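# Reseat stirrer, close cap, and drop cell into stand

## Task

One stirrer arm is caught below the ridge inside the stirred cell, so the cap cannot close. Get the stirrer resting level, hung on that inner ridge, and push the cap fully down. Then slide the cell into its stand, with the flat edge of the cap facing the back, until the cell drops into place.

## Robot and tools

ROBOT. Two UR7e-style arms, left_arm and right_arm. Each carries a parallel gripper whose pads open up to 50 mm. Base roots in the scene frame: left_arm (-0.042, +0.396, +0.027) m and right_arm (-0.051, -0.478, +0.027) m, both yawed almost zero. A camera stand is bolted to the floor behind the arms.

FRAMES. The scene frame has its origin at table-top height, midway between the nominal bases. +x points out over the table, +z points up, and left_arm sits on the +y side. Image sides do not match arm names. Reported positions, orientations (quat wxyz) and velocities use the scene frame. Commanded offsets are different: they run along the current Hand target's own axes. On the gripper, the fingers point along +z and close along x. A camera block sticks out about 10 cm toward -y and turns with the gripper. end_effector_position is the point midway between the pads; the fingertips extend 17.5 mm past it. Reported poses can be off by a few cm.

execute_actions(actions, cameras). actions is a list of actions. Each action is a table of up to 15 rows, and each row is one 1/30 s control step. A short table repeats its final row until 15 steps are used. Every row holds 18 numbers in [-1, 1], covering both arms even if only one moves. Numbers 1-9 are for the left arm: dx, dy, dz, rx, ry, rz, gripper position, force_limit, speed. Numbers 10-18 are the same nine for the right arm. The six pose numbers are an offset, not a pose. They are measured from that arm's Hand target when the action begins, along that target's axes. Rows inside one action do not add up, but successive actions do, so repeating an offset moves further. Scale: 1.0 means 0.6 m or 180 degrees. rx, ry and rz form one rotation vector. To hold an arm still, send six zeros. Always resend the gripper numbers you want kept, because 0 is a real command. Gripper position runs from +1 (open, 50 mm) to about -0.65 (pads meet); send -1 to grip. force_limit per pad is about 20 N at -1, 102 N at 0 and 185 N at +1. speed is about 20, 85 and 150 mm/s at -1, 0 and +1. cameras is a list of names or ["all"]. An empty actions list returns the state plus all images.

move(target, speed, blend, stop_force, zero, blocking, cameras). Each gripper follows a straight path. target is either one 18-number row, laid out as above, or a list of up to 15 rows. Every row is an offset from the same starting Hand targets, not from the previous row. speed is the top path speed in m/s, from 0.002 to 3.6 (default 0.25); turning is capped at twice that in rad/s. You can give one value, or one per target. blend is a corner radius in m for lists; 0 means stop at each target. stop_force is 3-120 N and covers both arms. It ends an arm's path once the wrist sensor feels that much push against the motion. Don't rely on it while the gripper rotates. Leave it out when backing away from a contact. zero (default true) re-zeros the sensor first. blocking=false returns early and cannot be combined with stop_force. A move lasts from 0.5 to 10 s and does not avoid obstacles. The result adds a move: line: done, off_target, moving, held or fault. limits=paced means the pose was clipped; limits=held means steps were withheld.

wait(seconds 0-10) lets the scene run while the arms hold. stop() brakes a running move. zoom_image(camera, region=[x0,y0,x1,y1] in pixels, at most 504 by 504) enlarges the latest image. Cameras: cam_head_left, cam_head_right, cam_high, cam_low, cam_left_wrist, cam_right_wrist, each 672x504. zero_wrist_force(arm) re-zeros one sensor. read_manual(section) returns licence text only. finished_scene(scene) ends the current scene for good; give it that scene's number.

RESULTS. Hand target is the last commanded pose after clipping, and the next offsets start from it. The gripper may settle short of that target, so resend the missing distance. Tool commands shows the current gripper commands. object_status: 0 moving, 1 blocked while opening, 2 blocked while closing (a grip), 3 reached the position or pads met. Opening in mm is about (250 - position_measured) x 0.202. Wrist force and torque are given in the end effector's axes, with a third line for the peak force since the last one shown. Joint torques include the arm's own weight. Velocities may be listed as within noise. Step readings list positions at some control steps.

CAUTIONS. The orientation command is clipped to 32 degrees from the measured orientation on every step. The arms are stiff, so even a small overshoot past a firm contact can fault the arm. Net force of about 150 N (plus or minus 25 N) stops an arm for 10 s. So does joint contact torque at its limit: 135 N m for the large joints, 25.2 N m for the wrist joints. Approach slowly, using stop_force. A clearance check keeps the arms apart, but pushing or gripping one arm against the other can fail the task. Keep paths away from an arm's own base. Motors heat up under load or long reach: warning at 70 °C, forced stop at 85 °C. Dropping parts, releasing a moving part, slams or hard hits are penalized. Anything falling off the table fails the task. A loose object may occasionally be nudged by outside pushes.

Each tool is called after ">>>" as name(argument=value, ...) on one line, values as JSON.

## Session

>>> execute_actions(actions=[])

Scene clock: 0.00 s.
left_arm: end_effector_position=(+0.1368, +0.1331, +0.2975) position_measured=3 object_status=3 end_effector_quat_wxyz=(+0.013, +0.332, +0.922, -0.198) | right_arm: end_effector_position=(+0.7471, -0.1966, +0.1910) position_measured=3 object_status=3 end_effector_quat_wxyz=(-0.218, +0.737, -0.607, -0.204)
Joint positions: left_arm=[-1.217 -2.221 2.281 -1.957 -1.807 -2.124] | right_arm=[3.471 -2.442 -0.898 -1.193 2.153 3.331]
Joint velocities: within noise
Joint torques (N m): no reading
Wrist force (N): no reading
Wrist torque (N m): no reading
Wrist force, peak (N): no reading
Hand target: left_arm +0.1368, +0.1331, +0.2975; +0.013, +0.332, +0.922, -0.198 | right_arm +0.7471, -0.1966, +0.1910; -0.218, +0.737, -0.607, -0.204
Tool commands: left_gripper/position=+1.0 left_gripper/force_limit=+1.0 left_gripper/speed=+1.0 right_gripper/position=+1.0 right_gripper/force_limit=+1.0 right_gripper/speed=+1.0

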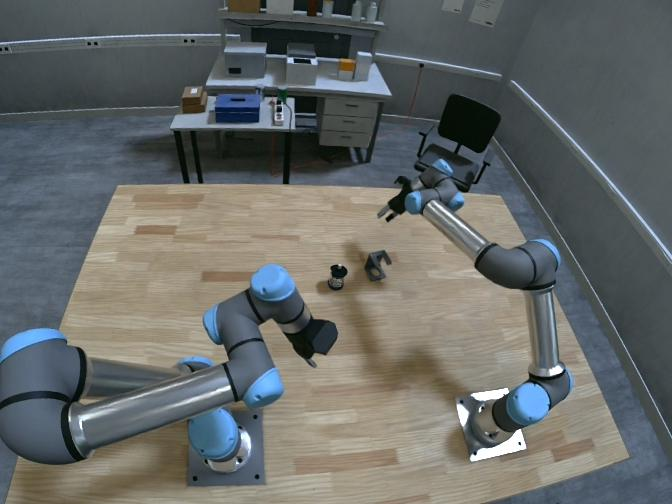

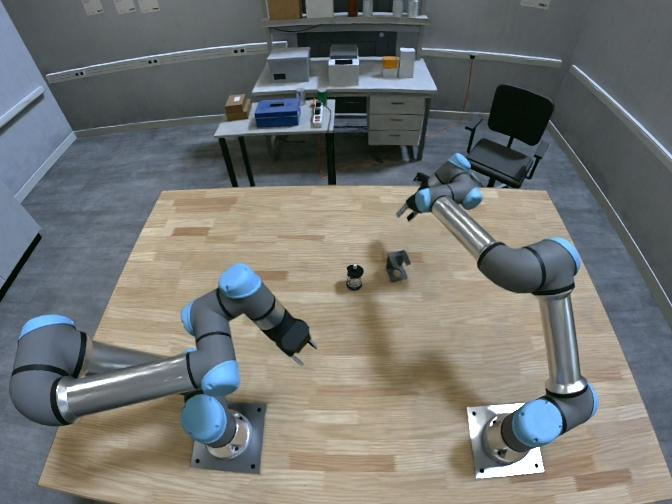

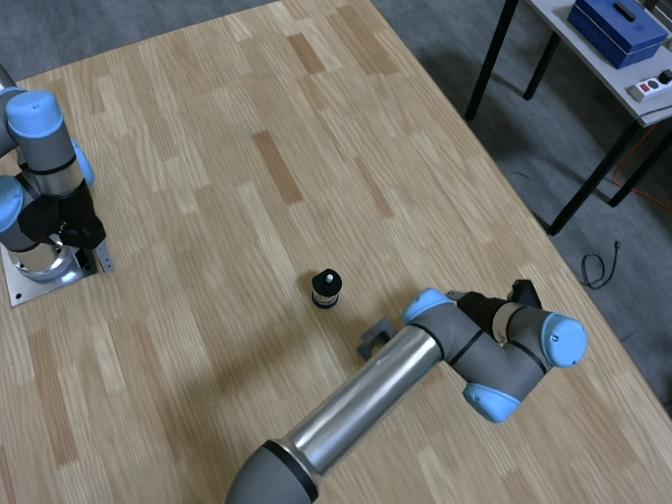

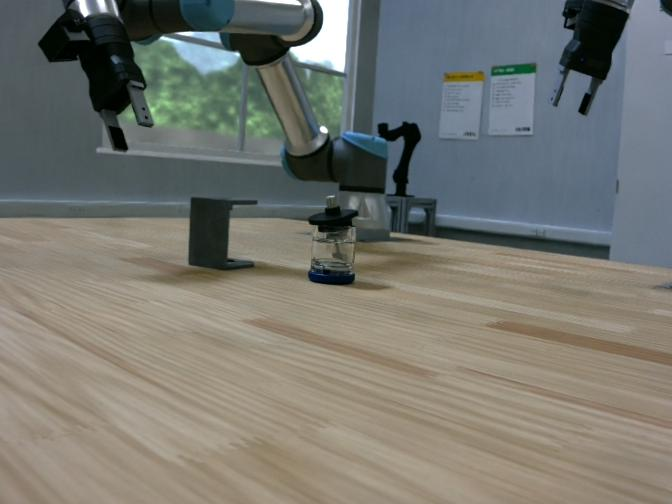

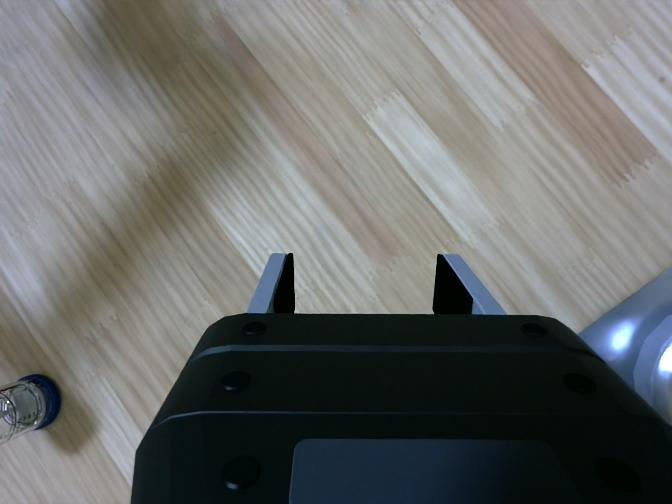

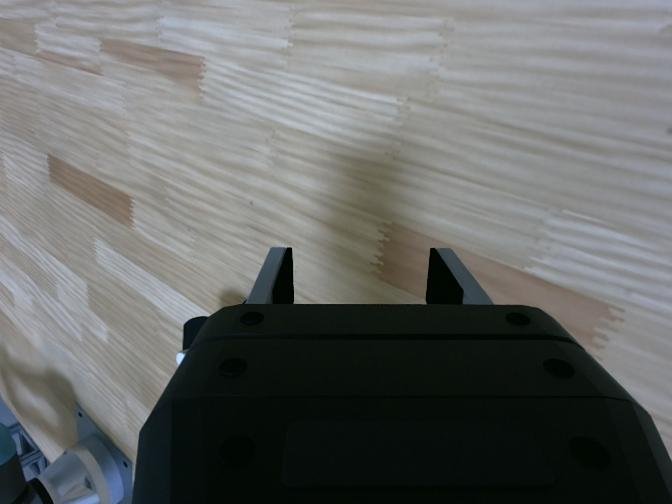

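>>> zoom_image(camera="cam_low", region=[180, 180, 380, 300])

>>> zoom_image(camera="cam_high", region=[280, 240, 440, 380])

>>> zoom_image(camera="cam_head_left", region=[310, 230, 410, 310])

>>> zoom_image(camera="cam_head_right", region=[330, 230, 430, 310])

Scaled by 2.520 from the camera's 672x504 image, which has a finer 960x720 frame.

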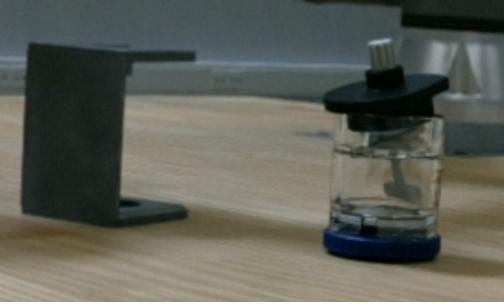

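Scaled by 3.150 from the camera's 672x504 image, which has a finer 960x720 frame.

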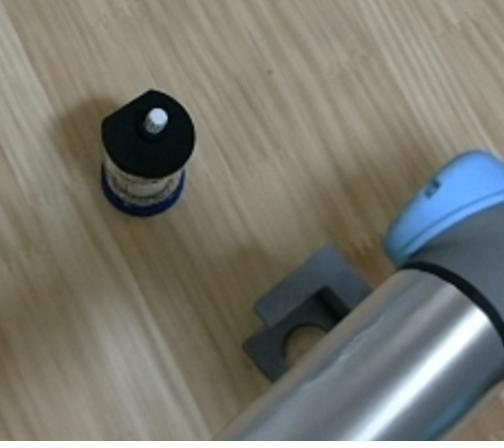

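Scaled by 5.040 from the camera's 672x504 image, which has a finer 960x720 frame.

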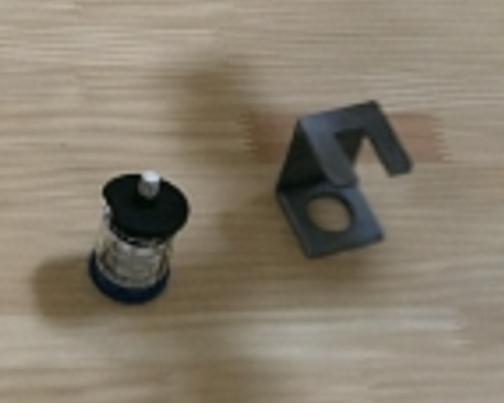

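Scaled by 5.040 from the camera's 672x504 image, which has a finer 960x720 frame.

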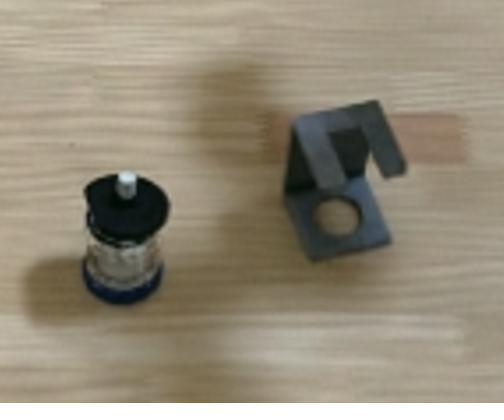

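>>> move(target=[-0.4689,0.1315,0.0778,-0.0865,0.0987,0.276,1,1,1,0,0,0,0,0,0,1,1,1], cameras=["cam_left_wrist","cam_head_left"])

Scene clock: 55.63 s.
left_arm: end_effector_position=(+0.3997, +0.0003, +0.2703) position_measured=3 object_status=3 end_effector_quat_wxyz=(+0.000, +0.707, +0.708, +0.000) | right_arm: end_effector_position=(+0.7471, -0.1966, +0.1910) position_measured=3 object_status=3 end_effector_quat_wxyz=(-0.218, +0.737, -0.607, -0.204)
Joint positions: left_arm=[-0.969 -1.351 1.543 -1.764 -1.571 -0.959] | right_arm=[3.471 -2.442 -0.898 -1.193 2.153 3.331]
Joint torques (N m): left_arm=[13.58 -24.87 -38.05 -1.08 1.21 1.73] | right_arm=[0.39 63.32 24.42 3.27 1.21 0.29]
Wrist force (N): left_arm=[0.1 0.4 -0.8] | right_arm=[0.0 0.2 -0.4]
Wrist torque (N m): left_arm=[0.29 -0.13 -0.04] | right_arm=[0.03 0.01 0.00]
Wrist force, peak (N): left_arm=[-0.5 1.1 -0.8] | right_arm=[0.6 0.4 -0.1]
Hand target: left_arm +0.3998, +0.0003, +0.2703; +0.000, +0.707, +0.708, +0.000 | right_arm +0.7471, -0.1966, +0.1910; -0.218, +0.737, -0.607, -0.204
Off the commanded pose: left_arm 0.000 m, 0 deg | right_arm 0.000 m, 0 deg.
move: done
Images, in order (width x height): cam_head_left 672x504, cam_left_wrist 672x504.

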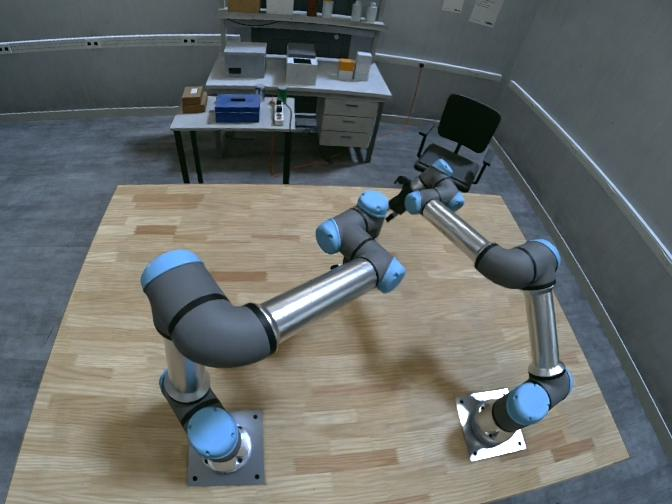

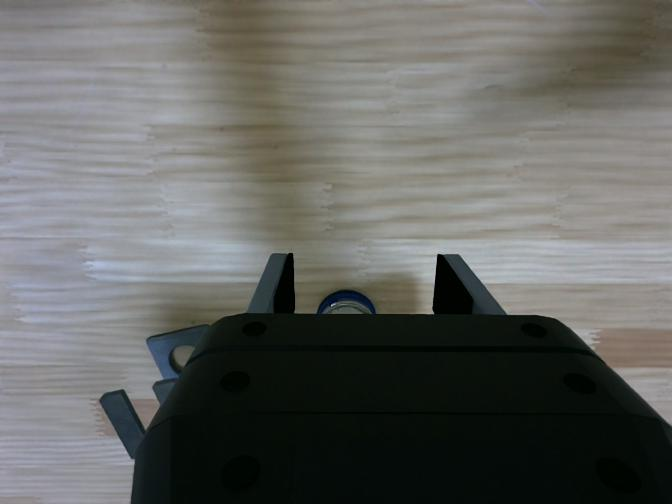

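>>> move(target=[0.005,0.1037,0.2467,-0.1944,0,0,1,1,1,0,0,0,0,0,0,1,1,1], cameras=["cam_left_wrist","cam_low"])

>>> zoom_image(camera="cam_left_wrist", region=[230, 130, 450, 310])

Scene clock: 80.57 s.
left_arm: end_effector_position=(+0.4620, +0.0033, +0.1223) position_measured=3 object_status=3 end_effector_quat_wxyz=(+0.213, +0.674, +0.675, +0.212) | right_arm: end_effector_position=(+0.7471, -0.1966, +0.1910) position_measured=3 object_status=3 end_effector_quat_wxyz=(-0.218, +0.737, -0.607, -0.204)
Joint positions: left_arm=[-1.102 -1.217 2.027 -2.694 -1.037 -1.005] | right_arm=[3.471 -2.442 -0.898 -1.193 2.153 3.331]
Joint torques (N m): left_arm=[-13.08 -23.23 -8.15 -5.17 2.35 1.81] | right_arm=[0.69 60.94 24.62 3.69 1.09 0.28]
Wrist force (N): left_arm=[-0.8 0.7 0.0] | right_arm=[0.0 0.4 -0.1]
Wrist torque (N m): left_arm=[0.38 0.10 -0.06] | right_arm=[0.06 -0.01 0.00]
Wrist force, peak (N): left_arm=[0.0 0.5 -1.5] | right_arm=[-0.2 0.5 -0.5]
Hand target: left_arm +0.4620, +0.0032, +0.1223; +0.213, +0.674, +0.675, +0.212 | right_arm +0.7471, -0.1966, +0.1910; -0.218, +0.737, -0.607, -0.204
Off the commanded pose: left_arm 0.000 m, 0 deg | right_arm 0.000 m, 0 deg.
move: done
Images, in order (width x height): cam_low 672x504, cam_left_wrist 672x504.

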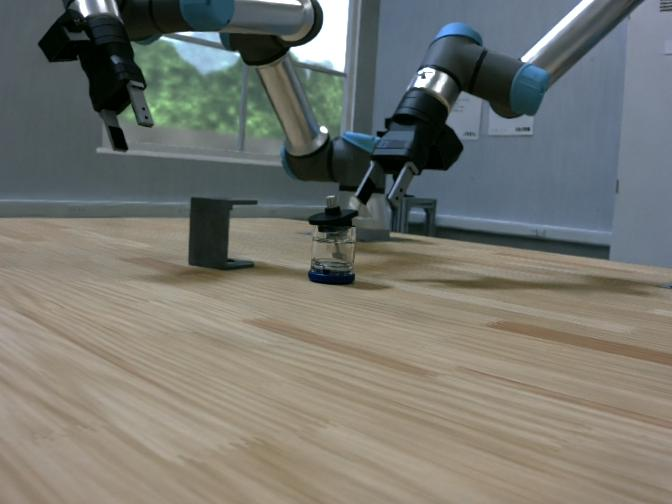

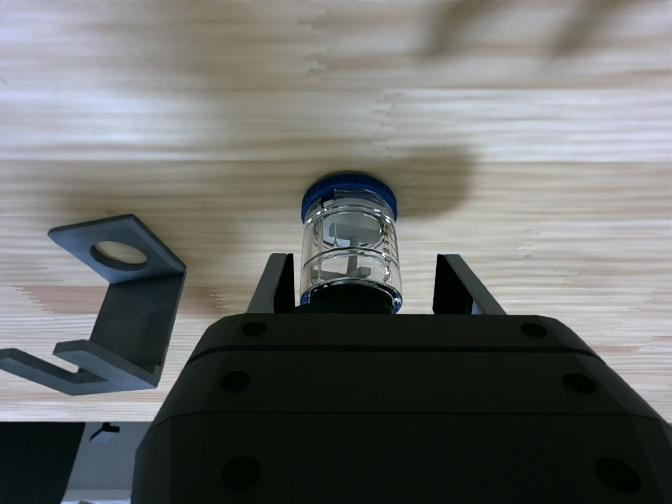

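Scaled by 2.291 from the camera's 672x504 image, which has a finer 960x720 frame.

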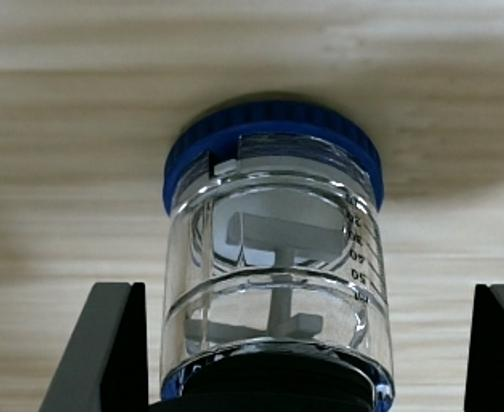

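>>> move(target=[0,0.05,-0.08,0,0,0,1,1,1,0,0,0,0,0,0,1,1,1], cameras=["cam_left_wrist"])

>>> zoom_image(camera="cam_left_wrist", region=[230, 100, 450, 310])

Scene clock: 90.97 s.
left_arm: end_effector_position=(+0.4591, +0.0033, +0.1787) position_measured=3 object_status=3 end_effector_quat_wxyz=(+0.213, +0.674, +0.675, +0.212) | right_arm: end_effector_position=(+0.7471, -0.1966, +0.1910) position_measured=3 object_status=3 end_effector_quat_wxyz=(-0.218, +0.737, -0.607, -0.204)
Joint positions: left_arm=[-1.107 -1.32 1.98 -2.541 -1.036 -1.011] | right_arm=[3.471 -2.442 -0.898 -1.193 2.153 3.331]
Joint torques (N m): left_arm=[-13.52 -40.41 -34.42 -1.92 2.26 -2.31] | right_arm=[0.55 62.65 24.99 3.88 1.12 0.03]
Wrist force (N): left_arm=[-0.9 0.7 0.3] | right_arm=[-0.1 0.0 -0.4]
Wrist torque (N m): left_arm=[0.40 0.16 0.08] | right_arm=[0.00 0.02 0.00]
Wrist force, peak (N): left_arm=[-0.9 1.5 -1.0] | right_arm=[0.3 0.2 -0.5]
Hand target: left_arm +0.4591, +0.0033, +0.1788; +0.213, +0.674, +0.675, +0.212 | right_arm +0.7471, -0.1966, +0.1910; -0.218, +0.737, -0.607, -0.204
Off the commanded pose: left_arm 0.000 m, 0 deg | right_arm 0.000 m, 0 deg.
move: done
Images, in order (width x height): cam_left_wrist 672x504.

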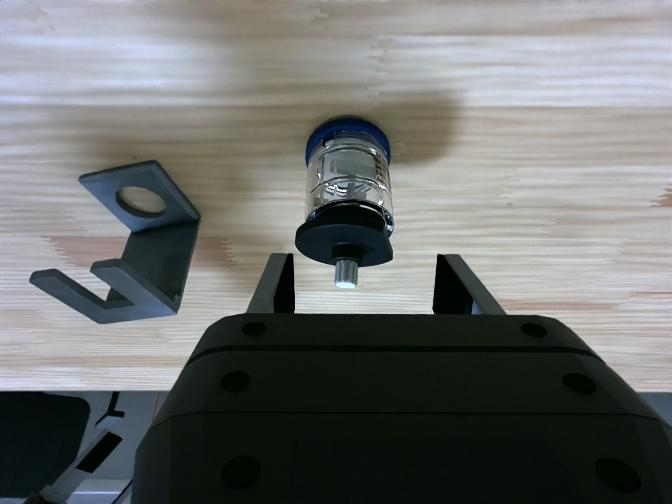

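Scaled by 2.291 from the camera's 672x504 image, which has a finer 960x720 frame.

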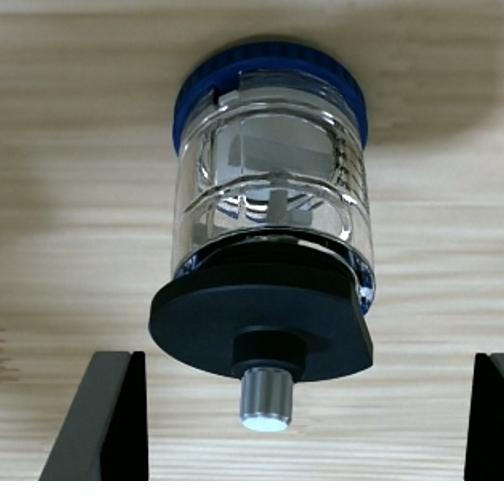

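>>> execute_actions(actions=[])

>>> zoom_image(camera="cam_low", region=[290, 180, 380, 300])

>>> zoom_image(camera="cam_low", region=[170, 180, 270, 290])

>>> zoom_image(camera="cam_left_wrist", region=[20, 140, 230, 340])

Scene clock: 135.43 s.
left_arm: end_effector_position=(+0.4591, +0.0033, +0.1788) position_measured=3 object_status=3 end_effector_quat_wxyz=(+0.213, +0.674, +0.675, +0.212) | right_arm: end_effector_position=(+0.7471, -0.1966, +0.1910) position_measured=3 object_status=3 end_effector_quat_wxyz=(-0.218, +0.737, -0.607, -0.204)
Joint positions: left_arm=[-1.107 -1.32 1.98 -2.541 -1.036 -1.011] | right_arm=[3.471 -2.442 -0.898 -1.193 2.153 3.331]
Joint velocities: within noise
Joint torques (N m): left_arm=[-13.48 -41.05 -34.65 -1.73 2.23 -2.36] | right_arm=[0.51 62.96 25.61 3.84 1.01 0.15]
Wrist force (N): left_arm=[-1.0 0.8 0.1] | right_arm=[-0.1 0.4 -0.3]
Wrist torque (N m): left_arm=[0.42 0.17 0.08] | right_arm=[0.06 0.03 0.01]
Wrist force, peak (N): left_arm=[-1.1 0.9 0.1] | right_arm=[-0.1 0.5 -0.5]
Hand target: left_arm +0.4591, +0.0033, +0.1788; +0.213, +0.674, +0.675, +0.212 | right_arm +0.7471, -0.1966, +0.1910; -0.218, +0.737, -0.607, -0.204
Tool commands: left_gripper/position=+1.0 left_gripper/force_limit=+1.0 left_gripper/speed=+1.0 right_gripper/position=+1.0 right_gripper/force_limit=+1.0 right_gripper/speed=+1.0
Off the commanded pose: left_arm 0.000 m, 0 deg | right_arm 0.000 m, 0 deg.

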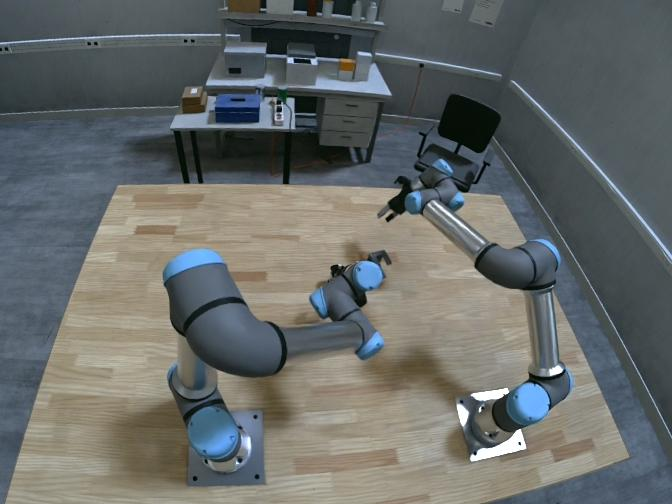

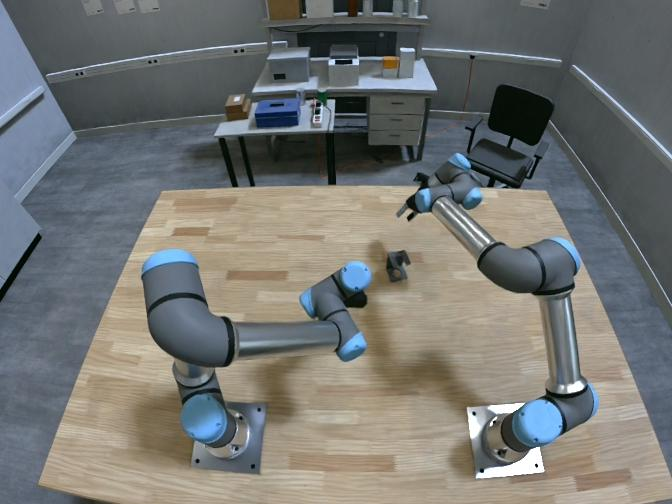

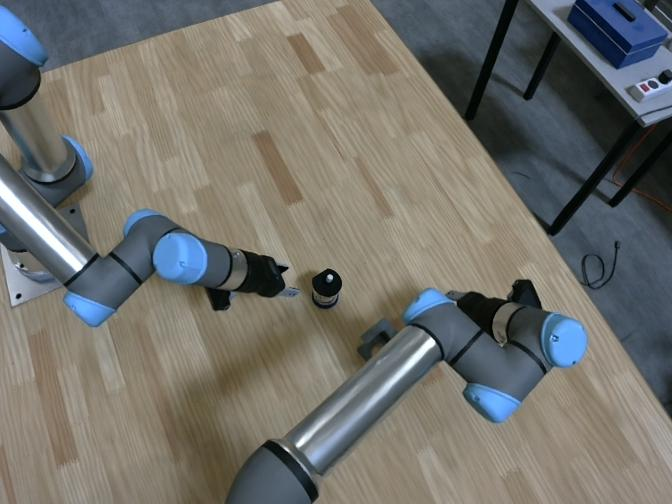

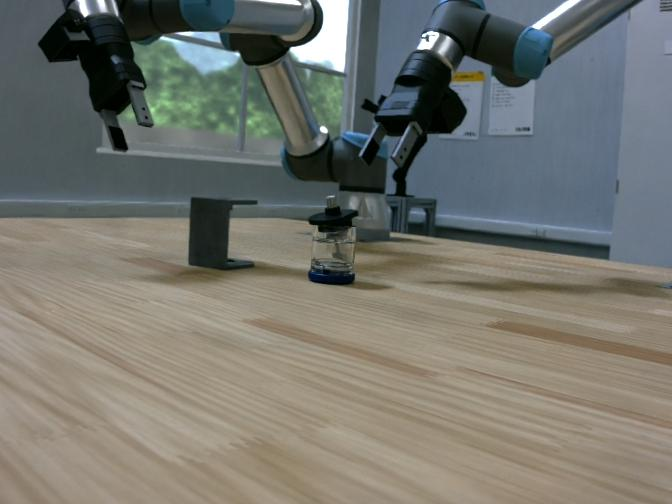

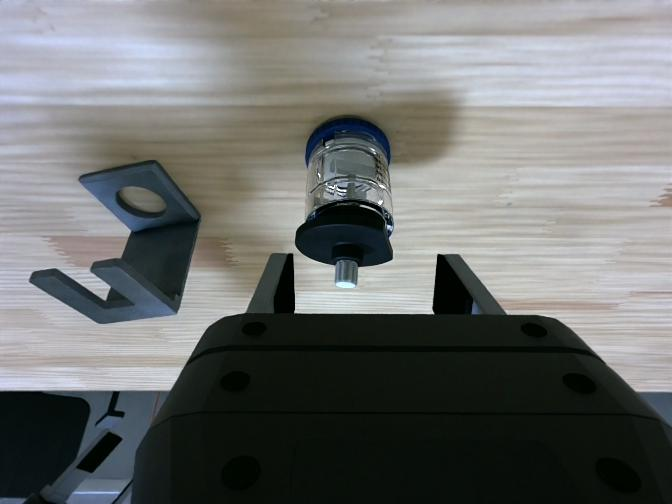

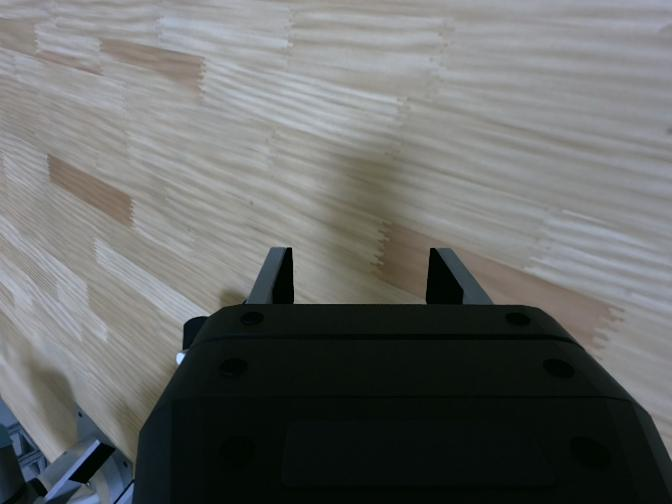

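Scaled by 4.200 from the camera's 672x504 image, which has a finer 960x720 frame.

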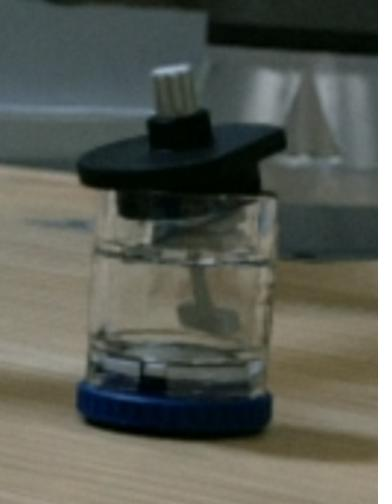

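Scaled by 4.582 from the camera's 672x504 image, which has a finer 960x720 frame.

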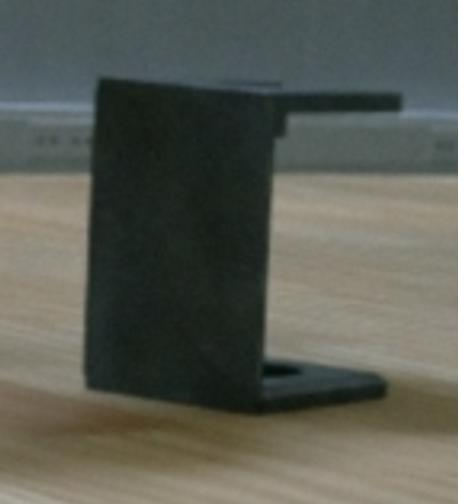

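Scaled by 2.400 from the camera's 672x504 image, which has a finer 960x720 frame.

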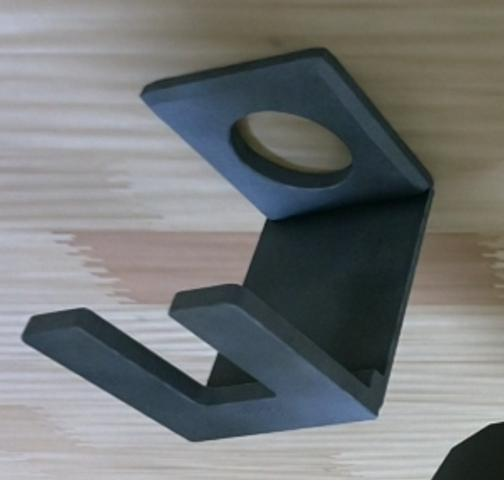

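>>> move(target=[-0.005,0.124,-0.0577,0.1944,0,0,1,1,1,0,0,0,0,0,0,1,1,1], cameras=["cam_left_wrist"])

>>> zoom_image(camera="cam_left_wrist", region=[230, 130, 450, 310])

Scene clock: 166.47 s.
left_arm: end_effector_position=(+0.5002, +0.0004, +0.2498) position_measured=3 object_status=3 end_effector_quat_wxyz=(+0.000, +0.707, +0.708, +0.000) | right_arm: end_effector_position=(+0.7471, -0.1966, +0.1910) position_measured=3 object_status=3 end_effector_quat_wxyz=(-0.218, +0.737, -0.607, -0.204)
Joint positions: left_arm=[-0.842 -1.155 1.333 -1.75 -1.571 -0.832] | right_arm=[3.471 -2.442 -0.898 -1.193 2.153 3.331]
Joint torques (N m): left_arm=[13.2 -30.92 -39.81 -1.24 -1.41 1.69] | right_arm=[0.93 62.83 25.55 3.68 0.95 0.12]
Wrist force (N): left_arm=[0.0 0.5 -1.1] | right_arm=[-0.1 0.1 0.0]
Wrist torque (N m): left_arm=[0.22 -0.18 -0.09] | right_arm=[0.02 0.02 0.01]
Wrist force, peak (N): left_arm=[0.0 1.3 -1.3] | right_arm=[-0.1 0.6 -0.4]
Hand target: left_arm +0.5002, +0.0004, +0.2499; +0.000, +0.707, +0.708, +0.000 | right_arm +0.7471, -0.1966, +0.1910; -0.218, +0.737, -0.607, -0.204
Off the commanded pose: left_arm 0.000 m, 0 deg | right_arm 0.000 m, 0 deg.
move: done
Images, in order (width x height): cam_left_wrist 672x504.

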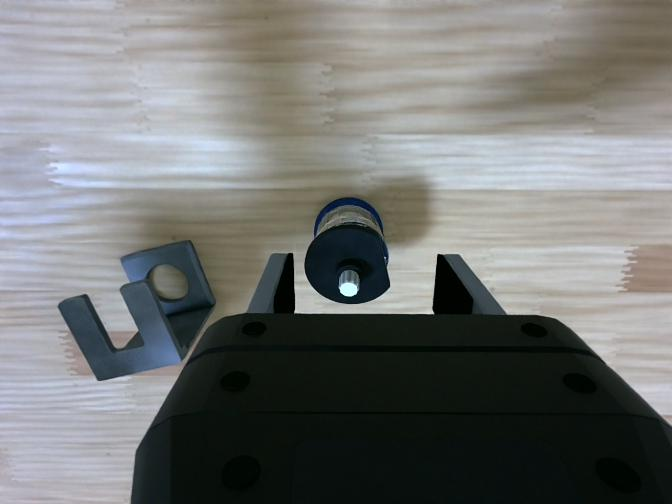

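Scaled by 2.291 from the camera's 672x504 image, which has a finer 960x720 frame.

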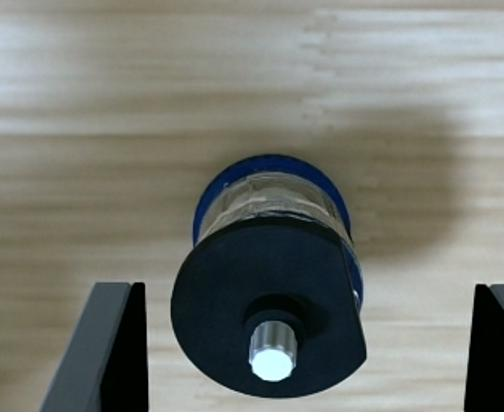

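>>> move(target=[[-0.004,0.0933,0.15,0,0.0444,0,1,1,1,0,0,0,0,0,0,1,1,1]], cameras=["cam_left_wrist","cam_low"], speed=0.15)

>>> zoom_image(camera="cam_left_wrist", region=[230, 130, 450, 310])

>>> zoom_image(camera="cam_low", region=[280, 140, 400, 300])

Scene clock: 236.43 s.
left_arm: end_effector_position=(+0.5561, -0.0020, +0.1599) position_measured=3 object_status=3 end_effector_quat_wxyz=(-0.049, +0.705, +0.706, +0.049) | right_arm: end_effector_position=(+0.7471, -0.1966, +0.1910) position_measured=3 object_status=3 end_effector_quat_wxyz=(-0.218, +0.737, -0.607, -0.204)
Joint positions: left_arm=[-0.821 -0.942 1.218 -1.746 -1.475 -0.815] | right_arm=[3.471 -2.442 -0.898 -1.193 2.153 3.331]
Joint torques (N m): left_arm=[13.33 -39.97 -36.27 -0.91 1.43 1.84] | right_arm=[0.64 63.81 24.58 3.98 0.9 -0.01]
Wrist force (N): left_arm=[0.1 0.8 -1.5] | right_arm=[0.0 -0.1 -0.1]
Wrist torque (N m): left_arm=[0.28 -0.18 -0.02] | right_arm=[-0.02 0.00 0.00]
Wrist force, peak (N): left_arm=[0.2 -0.1 -2.0] | right_arm=[0.6 0.2 -0.4]
Hand target: left_arm +0.5562, -0.0020, +0.1599; -0.049, +0.705, +0.706, +0.049 | right_arm +0.7471, -0.1966, +0.1910; -0.218, +0.737, -0.607, -0.204
Off the commanded pose: left_arm 0.000 m, 0 deg | right_arm 0.000 m, 0 deg.
move: done
Images, in order (width x height): cam_low 672x504, cam_left_wrist 672x504.

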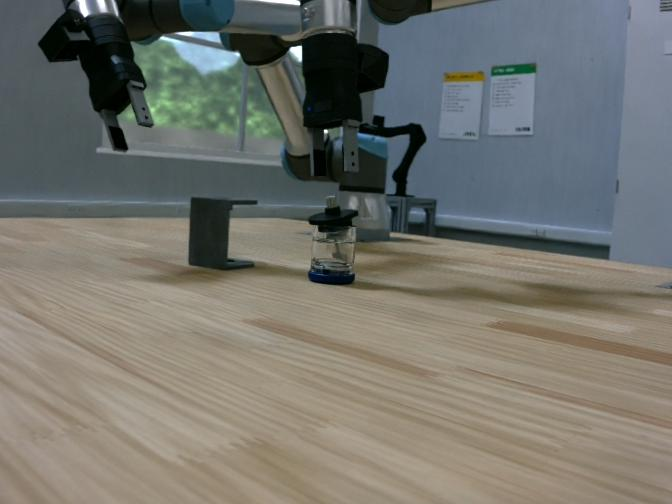

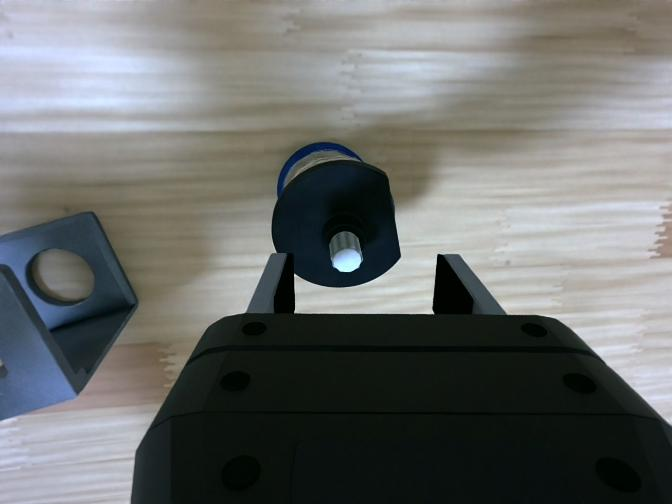

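Scaled by 2.291 from the camera's 672x504 image, which has a finer 960x720 frame.

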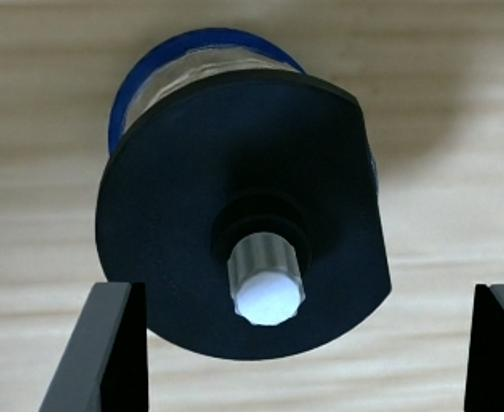

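Scaled by 3.150 from the camera's 672x504 image, which has a finer 960x720 frame.

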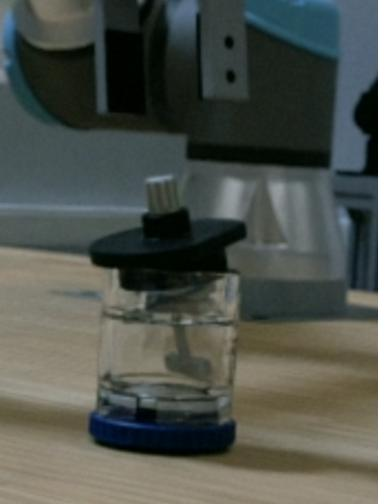

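>>> move(target=[-0.0078,0.0048,0.0735,0,0,0,1,1,1,0,0,0,0,0,0,1,1,1], cameras=["cam_left_wrist","cam_low"], speed=0.06, stop_force=8)

>>> zoom_image(camera="cam_left_wrist", region=[230, 130, 450, 310])

>>> zoom_image(camera="cam_low", region=[280, 140, 400, 300])

Scene clock: 248.50 s.
left_arm: end_effector_position=(+0.5590, -0.0005, +0.1155) position_measured=3 object_status=3 end_effector_quat_wxyz=(-0.049, +0.705, +0.706, +0.049) | right_arm: end_effector_position=(+0.7471, -0.1966, +0.1910) position_measured=3 object_status=3 end_effector_quat_wxyz=(-0.218, +0.737, -0.607, -0.204)
Joint positions: left_arm=[-0.816 -0.904 1.272 -1.839 -1.475 -0.811] | right_arm=[3.471 -2.442 -0.898 -1.193 2.153 3.331]
Joint torques (N m): left_arm=[13.42 -39.9 -13.21 -4.4 1.36 1.84] | right_arm=[0.69 64.13 24.17 3.92 0.9 -0.04]
Wrist force (N): left_arm=[0.3 1.0 -1.2] | right_arm=[0.4 0.0 -0.1]
Wrist torque (N m): left_arm=[0.27 -0.16 -0.04] | right_arm=[0.00 -0.04 0.00]
Wrist force, peak (N): left_arm=[0.2 0.7 -2.1] | right_arm=[-0.4 0.5 -0.4]
Hand target: left_arm +0.5590, -0.0005, +0.1155; -0.049, +0.705, +0.706, +0.049 | right_arm +0.7471, -0.1966, +0.1910; -0.218, +0.737, -0.607, -0.204
Off the commanded pose: left_arm 0.000 m, 0 deg | right_arm 0.000 m, 0 deg.
move: done
Images, in order (width x height): cam_low 672x504, cam_left_wrist 672x504.

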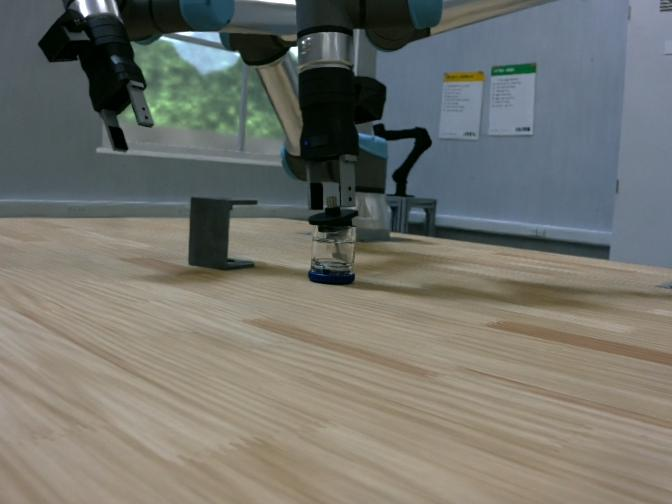

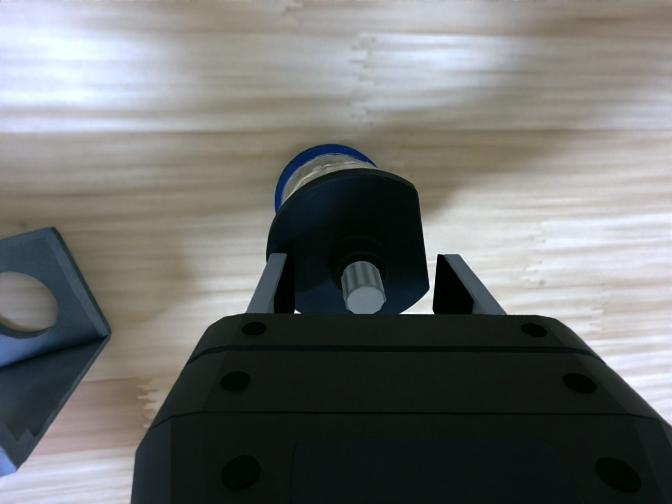

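Scaled by 2.291 from the camera's 672x504 image, which has a finer 960x720 frame.

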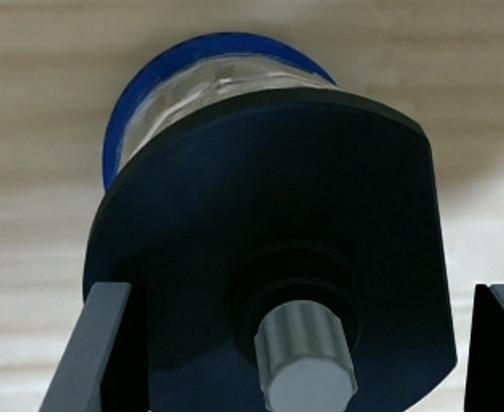

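Scaled by 3.150 from the camera's 672x504 image, which has a finer 960x720 frame.

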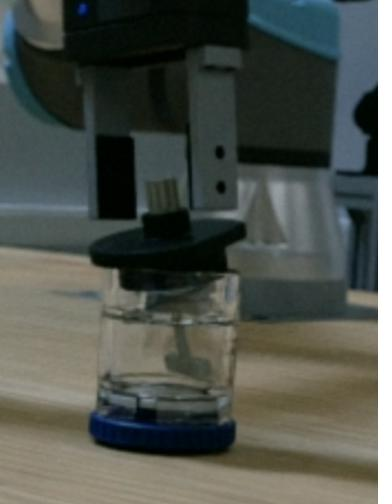

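>>> move(target=[0,0,0,0,0,0,-1,-0.9,-1,0,0,0,0,0,0,1,1,1], cameras=["cam_left_wrist","cam_low"])

>>> zoom_image(camera="cam_low", region=[280, 140, 400, 300])

Scene clock: 265.00 s.
left_arm: end_effector_position=(+0.5591, -0.0005, +0.1155) position_measured=163 object_status=2 end_effector_quat_wxyz=(-0.049, +0.705, +0.706, +0.049) | right_arm: end_effector_position=(+0.7471, -0.1966, +0.1910) position_measured=3 object_status=3 end_effector_quat_wxyz=(-0.218, +0.737, -0.607, -0.204)
Joint positions: left_arm=[-0.816 -0.904 1.272 -1.839 -1.475 -0.811] | right_arm=[3.471 -2.442 -0.898 -1.193 2.153 3.331]
Joint torques (N m): left_arm=[13.17 -39.94 -13.99 -3.45 0.46 1.85] | right_arm=[2.13 63.34 25.37 3.98 0.76 0.08]
Wrist force (N): left_arm=[0.1 0.2 -6.6] | right_arm=[-0.1 0.3 0.0]
Wrist torque (N m): left_arm=[0.31 -0.14 -0.04] | right_arm=[0.05 0.02 0.00]
Wrist force, peak (N): left_arm=[0.3 -0.1 -6.8] | right_arm=[0.5 0.1 -0.5]
Hand target: left_arm +0.5590, -0.0005, +0.1155; -0.049, +0.705, +0.706, +0.049 | right_arm +0.7471, -0.1966, +0.1910; -0.218, +0.737, -0.607, -0.204
Off the commanded pose: left_arm 0.000 m, 0 deg | right_arm 0.000 m, 0 deg.
move: done
Images, in order (width x height): cam_low 672x504, cam_left_wrist 672x504.

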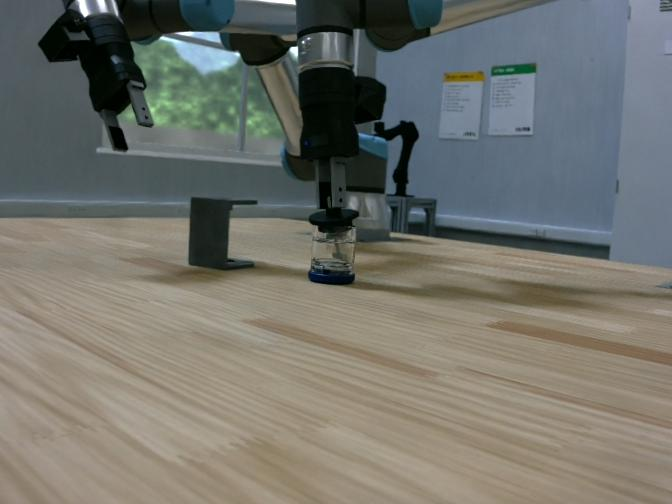

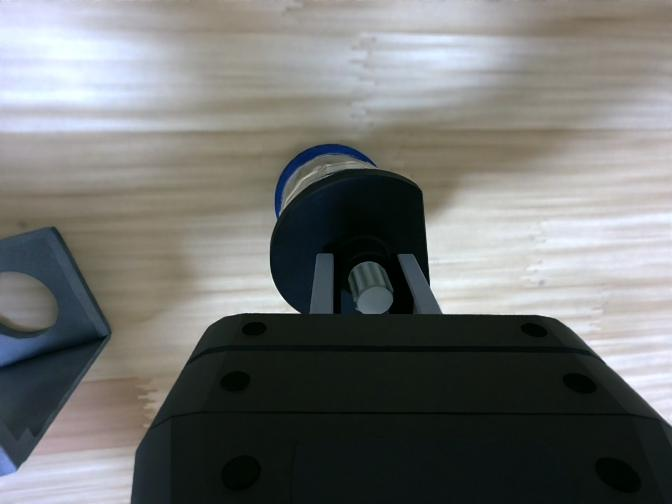

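Scaled by 3.150 from the camera's 672x504 image, which has a finer 960x720 frame.

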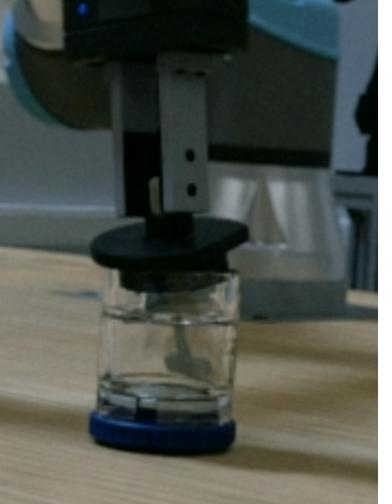

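>>> move(target=[0,0,0,0,0,0,1,1,1,0,0,0,0,0,0,1,1,1])

>>> move(target=[0.0015,0,0.009,0,0,0,1,1,1,0,0,0,0,0,0,1,1,1], speed=0.03, stop_force=6)

>>> move(target=[0,0,0,0,0,0,-1,-0.8,-1,0,0,0,0,0,0,1,1,1], cameras=["cam_left_wrist","cam_low"])

>>> zoom_image(camera="cam_low", region=[280, 140, 400, 300])

Scene clock: 273.07 s.
left_arm: end_effector_position=(+0.5590, -0.0005, +0.1155) position_measured=3 object_status=3 end_effector_quat_wxyz=(-0.049, +0.705, +0.706, +0.049) | right_arm: end_effector_position=(+0.7471, -0.1966, +0.1910) position_measured=3 object_status=3 end_effector_quat_wxyz=(-0.218, +0.737, -0.607, -0.204)
Joint positions: left_arm=[-0.816 -0.904 1.272 -1.839 -1.475 -0.811] | right_arm=[3.471 -2.442 -0.898 -1.193 2.153 3.331]
Joint torques (N m): left_arm=[10.05 -43.15 -17.81 -1.21 -0.96 1.45] | right_arm=[-1.03 63.22 25.08 4.04 1.05 -0.08]
Wrist force (N): left_arm=[0.2 0.8 -1.1] | right_arm=[0.2 0.3 -0.1]
Wrist torque (N m): left_arm=[0.25 -0.13 -0.04] | right_arm=[0.05 -0.03 0.01]
Wrist force, peak (N): left_arm=[0.5 0.1 -7.0] | right_arm=[0.3 0.1 -0.6]
Hand target: left_arm +0.5590, -0.0005, +0.1155; -0.049, +0.705, +0.706, +0.049 | right_arm +0.7471, -0.1966, +0.1910; -0.218, +0.737, -0.607, -0.204
Off the commanded pose: left_arm 0.000 m, 0 deg | right_arm 0.000 m, 0 deg.
move: done

Scene clock: 274.47 s.
left_arm: end_effector_position=(+0.5590, +0.0011, +0.1103) position_measured=3 object_status=3 end_effector_quat_wxyz=(-0.049, +0.705, +0.706, +0.049) | right_arm: end_effector_position=(+0.7471, -0.1966, +0.1910) position_measured=3 object_status=3 end_effector_quat_wxyz=(-0.218, +0.737, -0.607, -0.204)
Joint positions: left_arm=[-0.815 -0.901 1.282 -1.852 -1.475 -0.809] | right_arm=[3.471 -2.442 -0.898 -1.193 2.153 3.331]
Joint torques (N m): left_arm=[13.52 -39.83 -13.56 -4.52 1.36 1.86] | right_arm=[1.6 63.13 25.6 4.13 0.96 0.03]
Wrist force (N): left_arm=[0.2 0.9 -1.4] | right_arm=[-0.1 -0.2 -0.2]
Wrist torque (N m): left_arm=[0.25 -0.13 -0.04] | right_arm=[-0.03 0.03 0.00]
Wrist force, peak (N): left_arm=[0.4 0.8 -1.7] | right_arm=[0.2 0.0 -0.7]
Hand target: left_arm +0.5590, +0.0011, +0.1103; -0.049, +0.705, +0.706, +0.049 | right_arm +0.7471, -0.1966, +0.1910; -0.218, +0.737, -0.607, -0.204
Off the commanded pose: left_arm 0.000 m, 0 deg | right_arm 0.000 m, 0 deg.
move: done

Scene clock: 276.27 s.
left_arm: end_effector_position=(+0.5590, +0.0011, +0.1103) position_measured=157 object_status=2 end_effector_quat_wxyz=(-0.049, +0.705, +0.706, +0.049) | right_arm: end_effector_position=(+0.7471, -0.1966, +0.1910) position_measured=3 object_status=3 end_effector_quat_wxyz=(-0.218, +0.737, -0.607, -0.204)
Joint positions: left_arm=[-0.815 -0.901 1.282 -1.852 -1.475 -0.809] | right_arm=[3.471 -2.442 -0.898 -1.193 2.153 3.331]
Joint torques (N m): left_arm=[13.48 -42.42 -14.81 -3.73 0.99 1.82] | right_arm=[0.32 63.73 24.7 4.16 0.55 0.21]
Wrist force (N): left_arm=[0.0 0.8 0.6] | right_arm=[0.1 0.4 -0.3]
Wrist torque (N m): left_arm=[0.23 -0.16 -0.05] | right_arm=[0.06 -0.01 0.00]
Wrist force, peak (N): left_arm=[-0.2 1.0 -2.4] | right_arm=[0.0 0.0 -0.6]
Hand target: left_arm +0.5590, +0.0011, +0.1103; -0.049, +0.705, +0.706, +0.049 | right_arm +0.7471, -0.1966, +0.1910; -0.218, +0.737, -0.607, -0.204
Off the commanded pose: left_arm 0.000 m, 0 deg | right_arm 0.000 m, 0 deg.
move: done
Images, in order (width x height): cam_low 672x504, cam_left_wrist 672x504.

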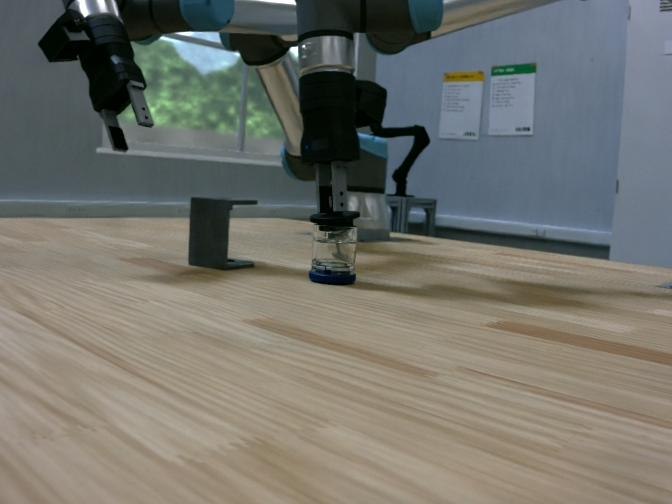

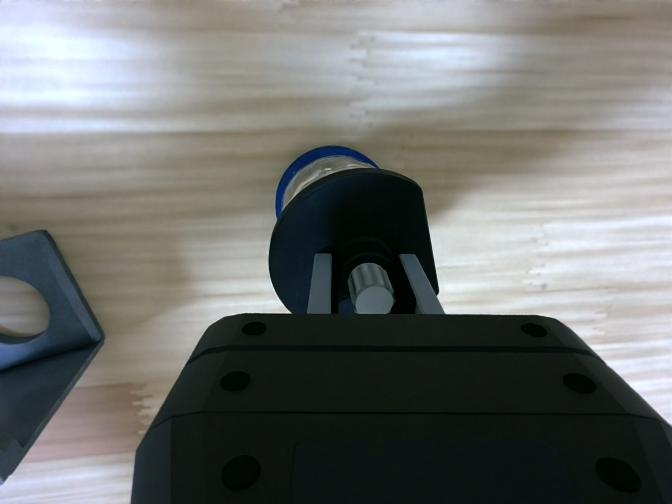

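Scaled by 3.150 from the camera's 672x504 image, which has a finer 960x720 frame.

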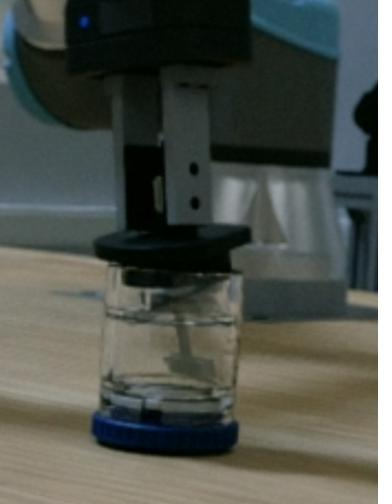

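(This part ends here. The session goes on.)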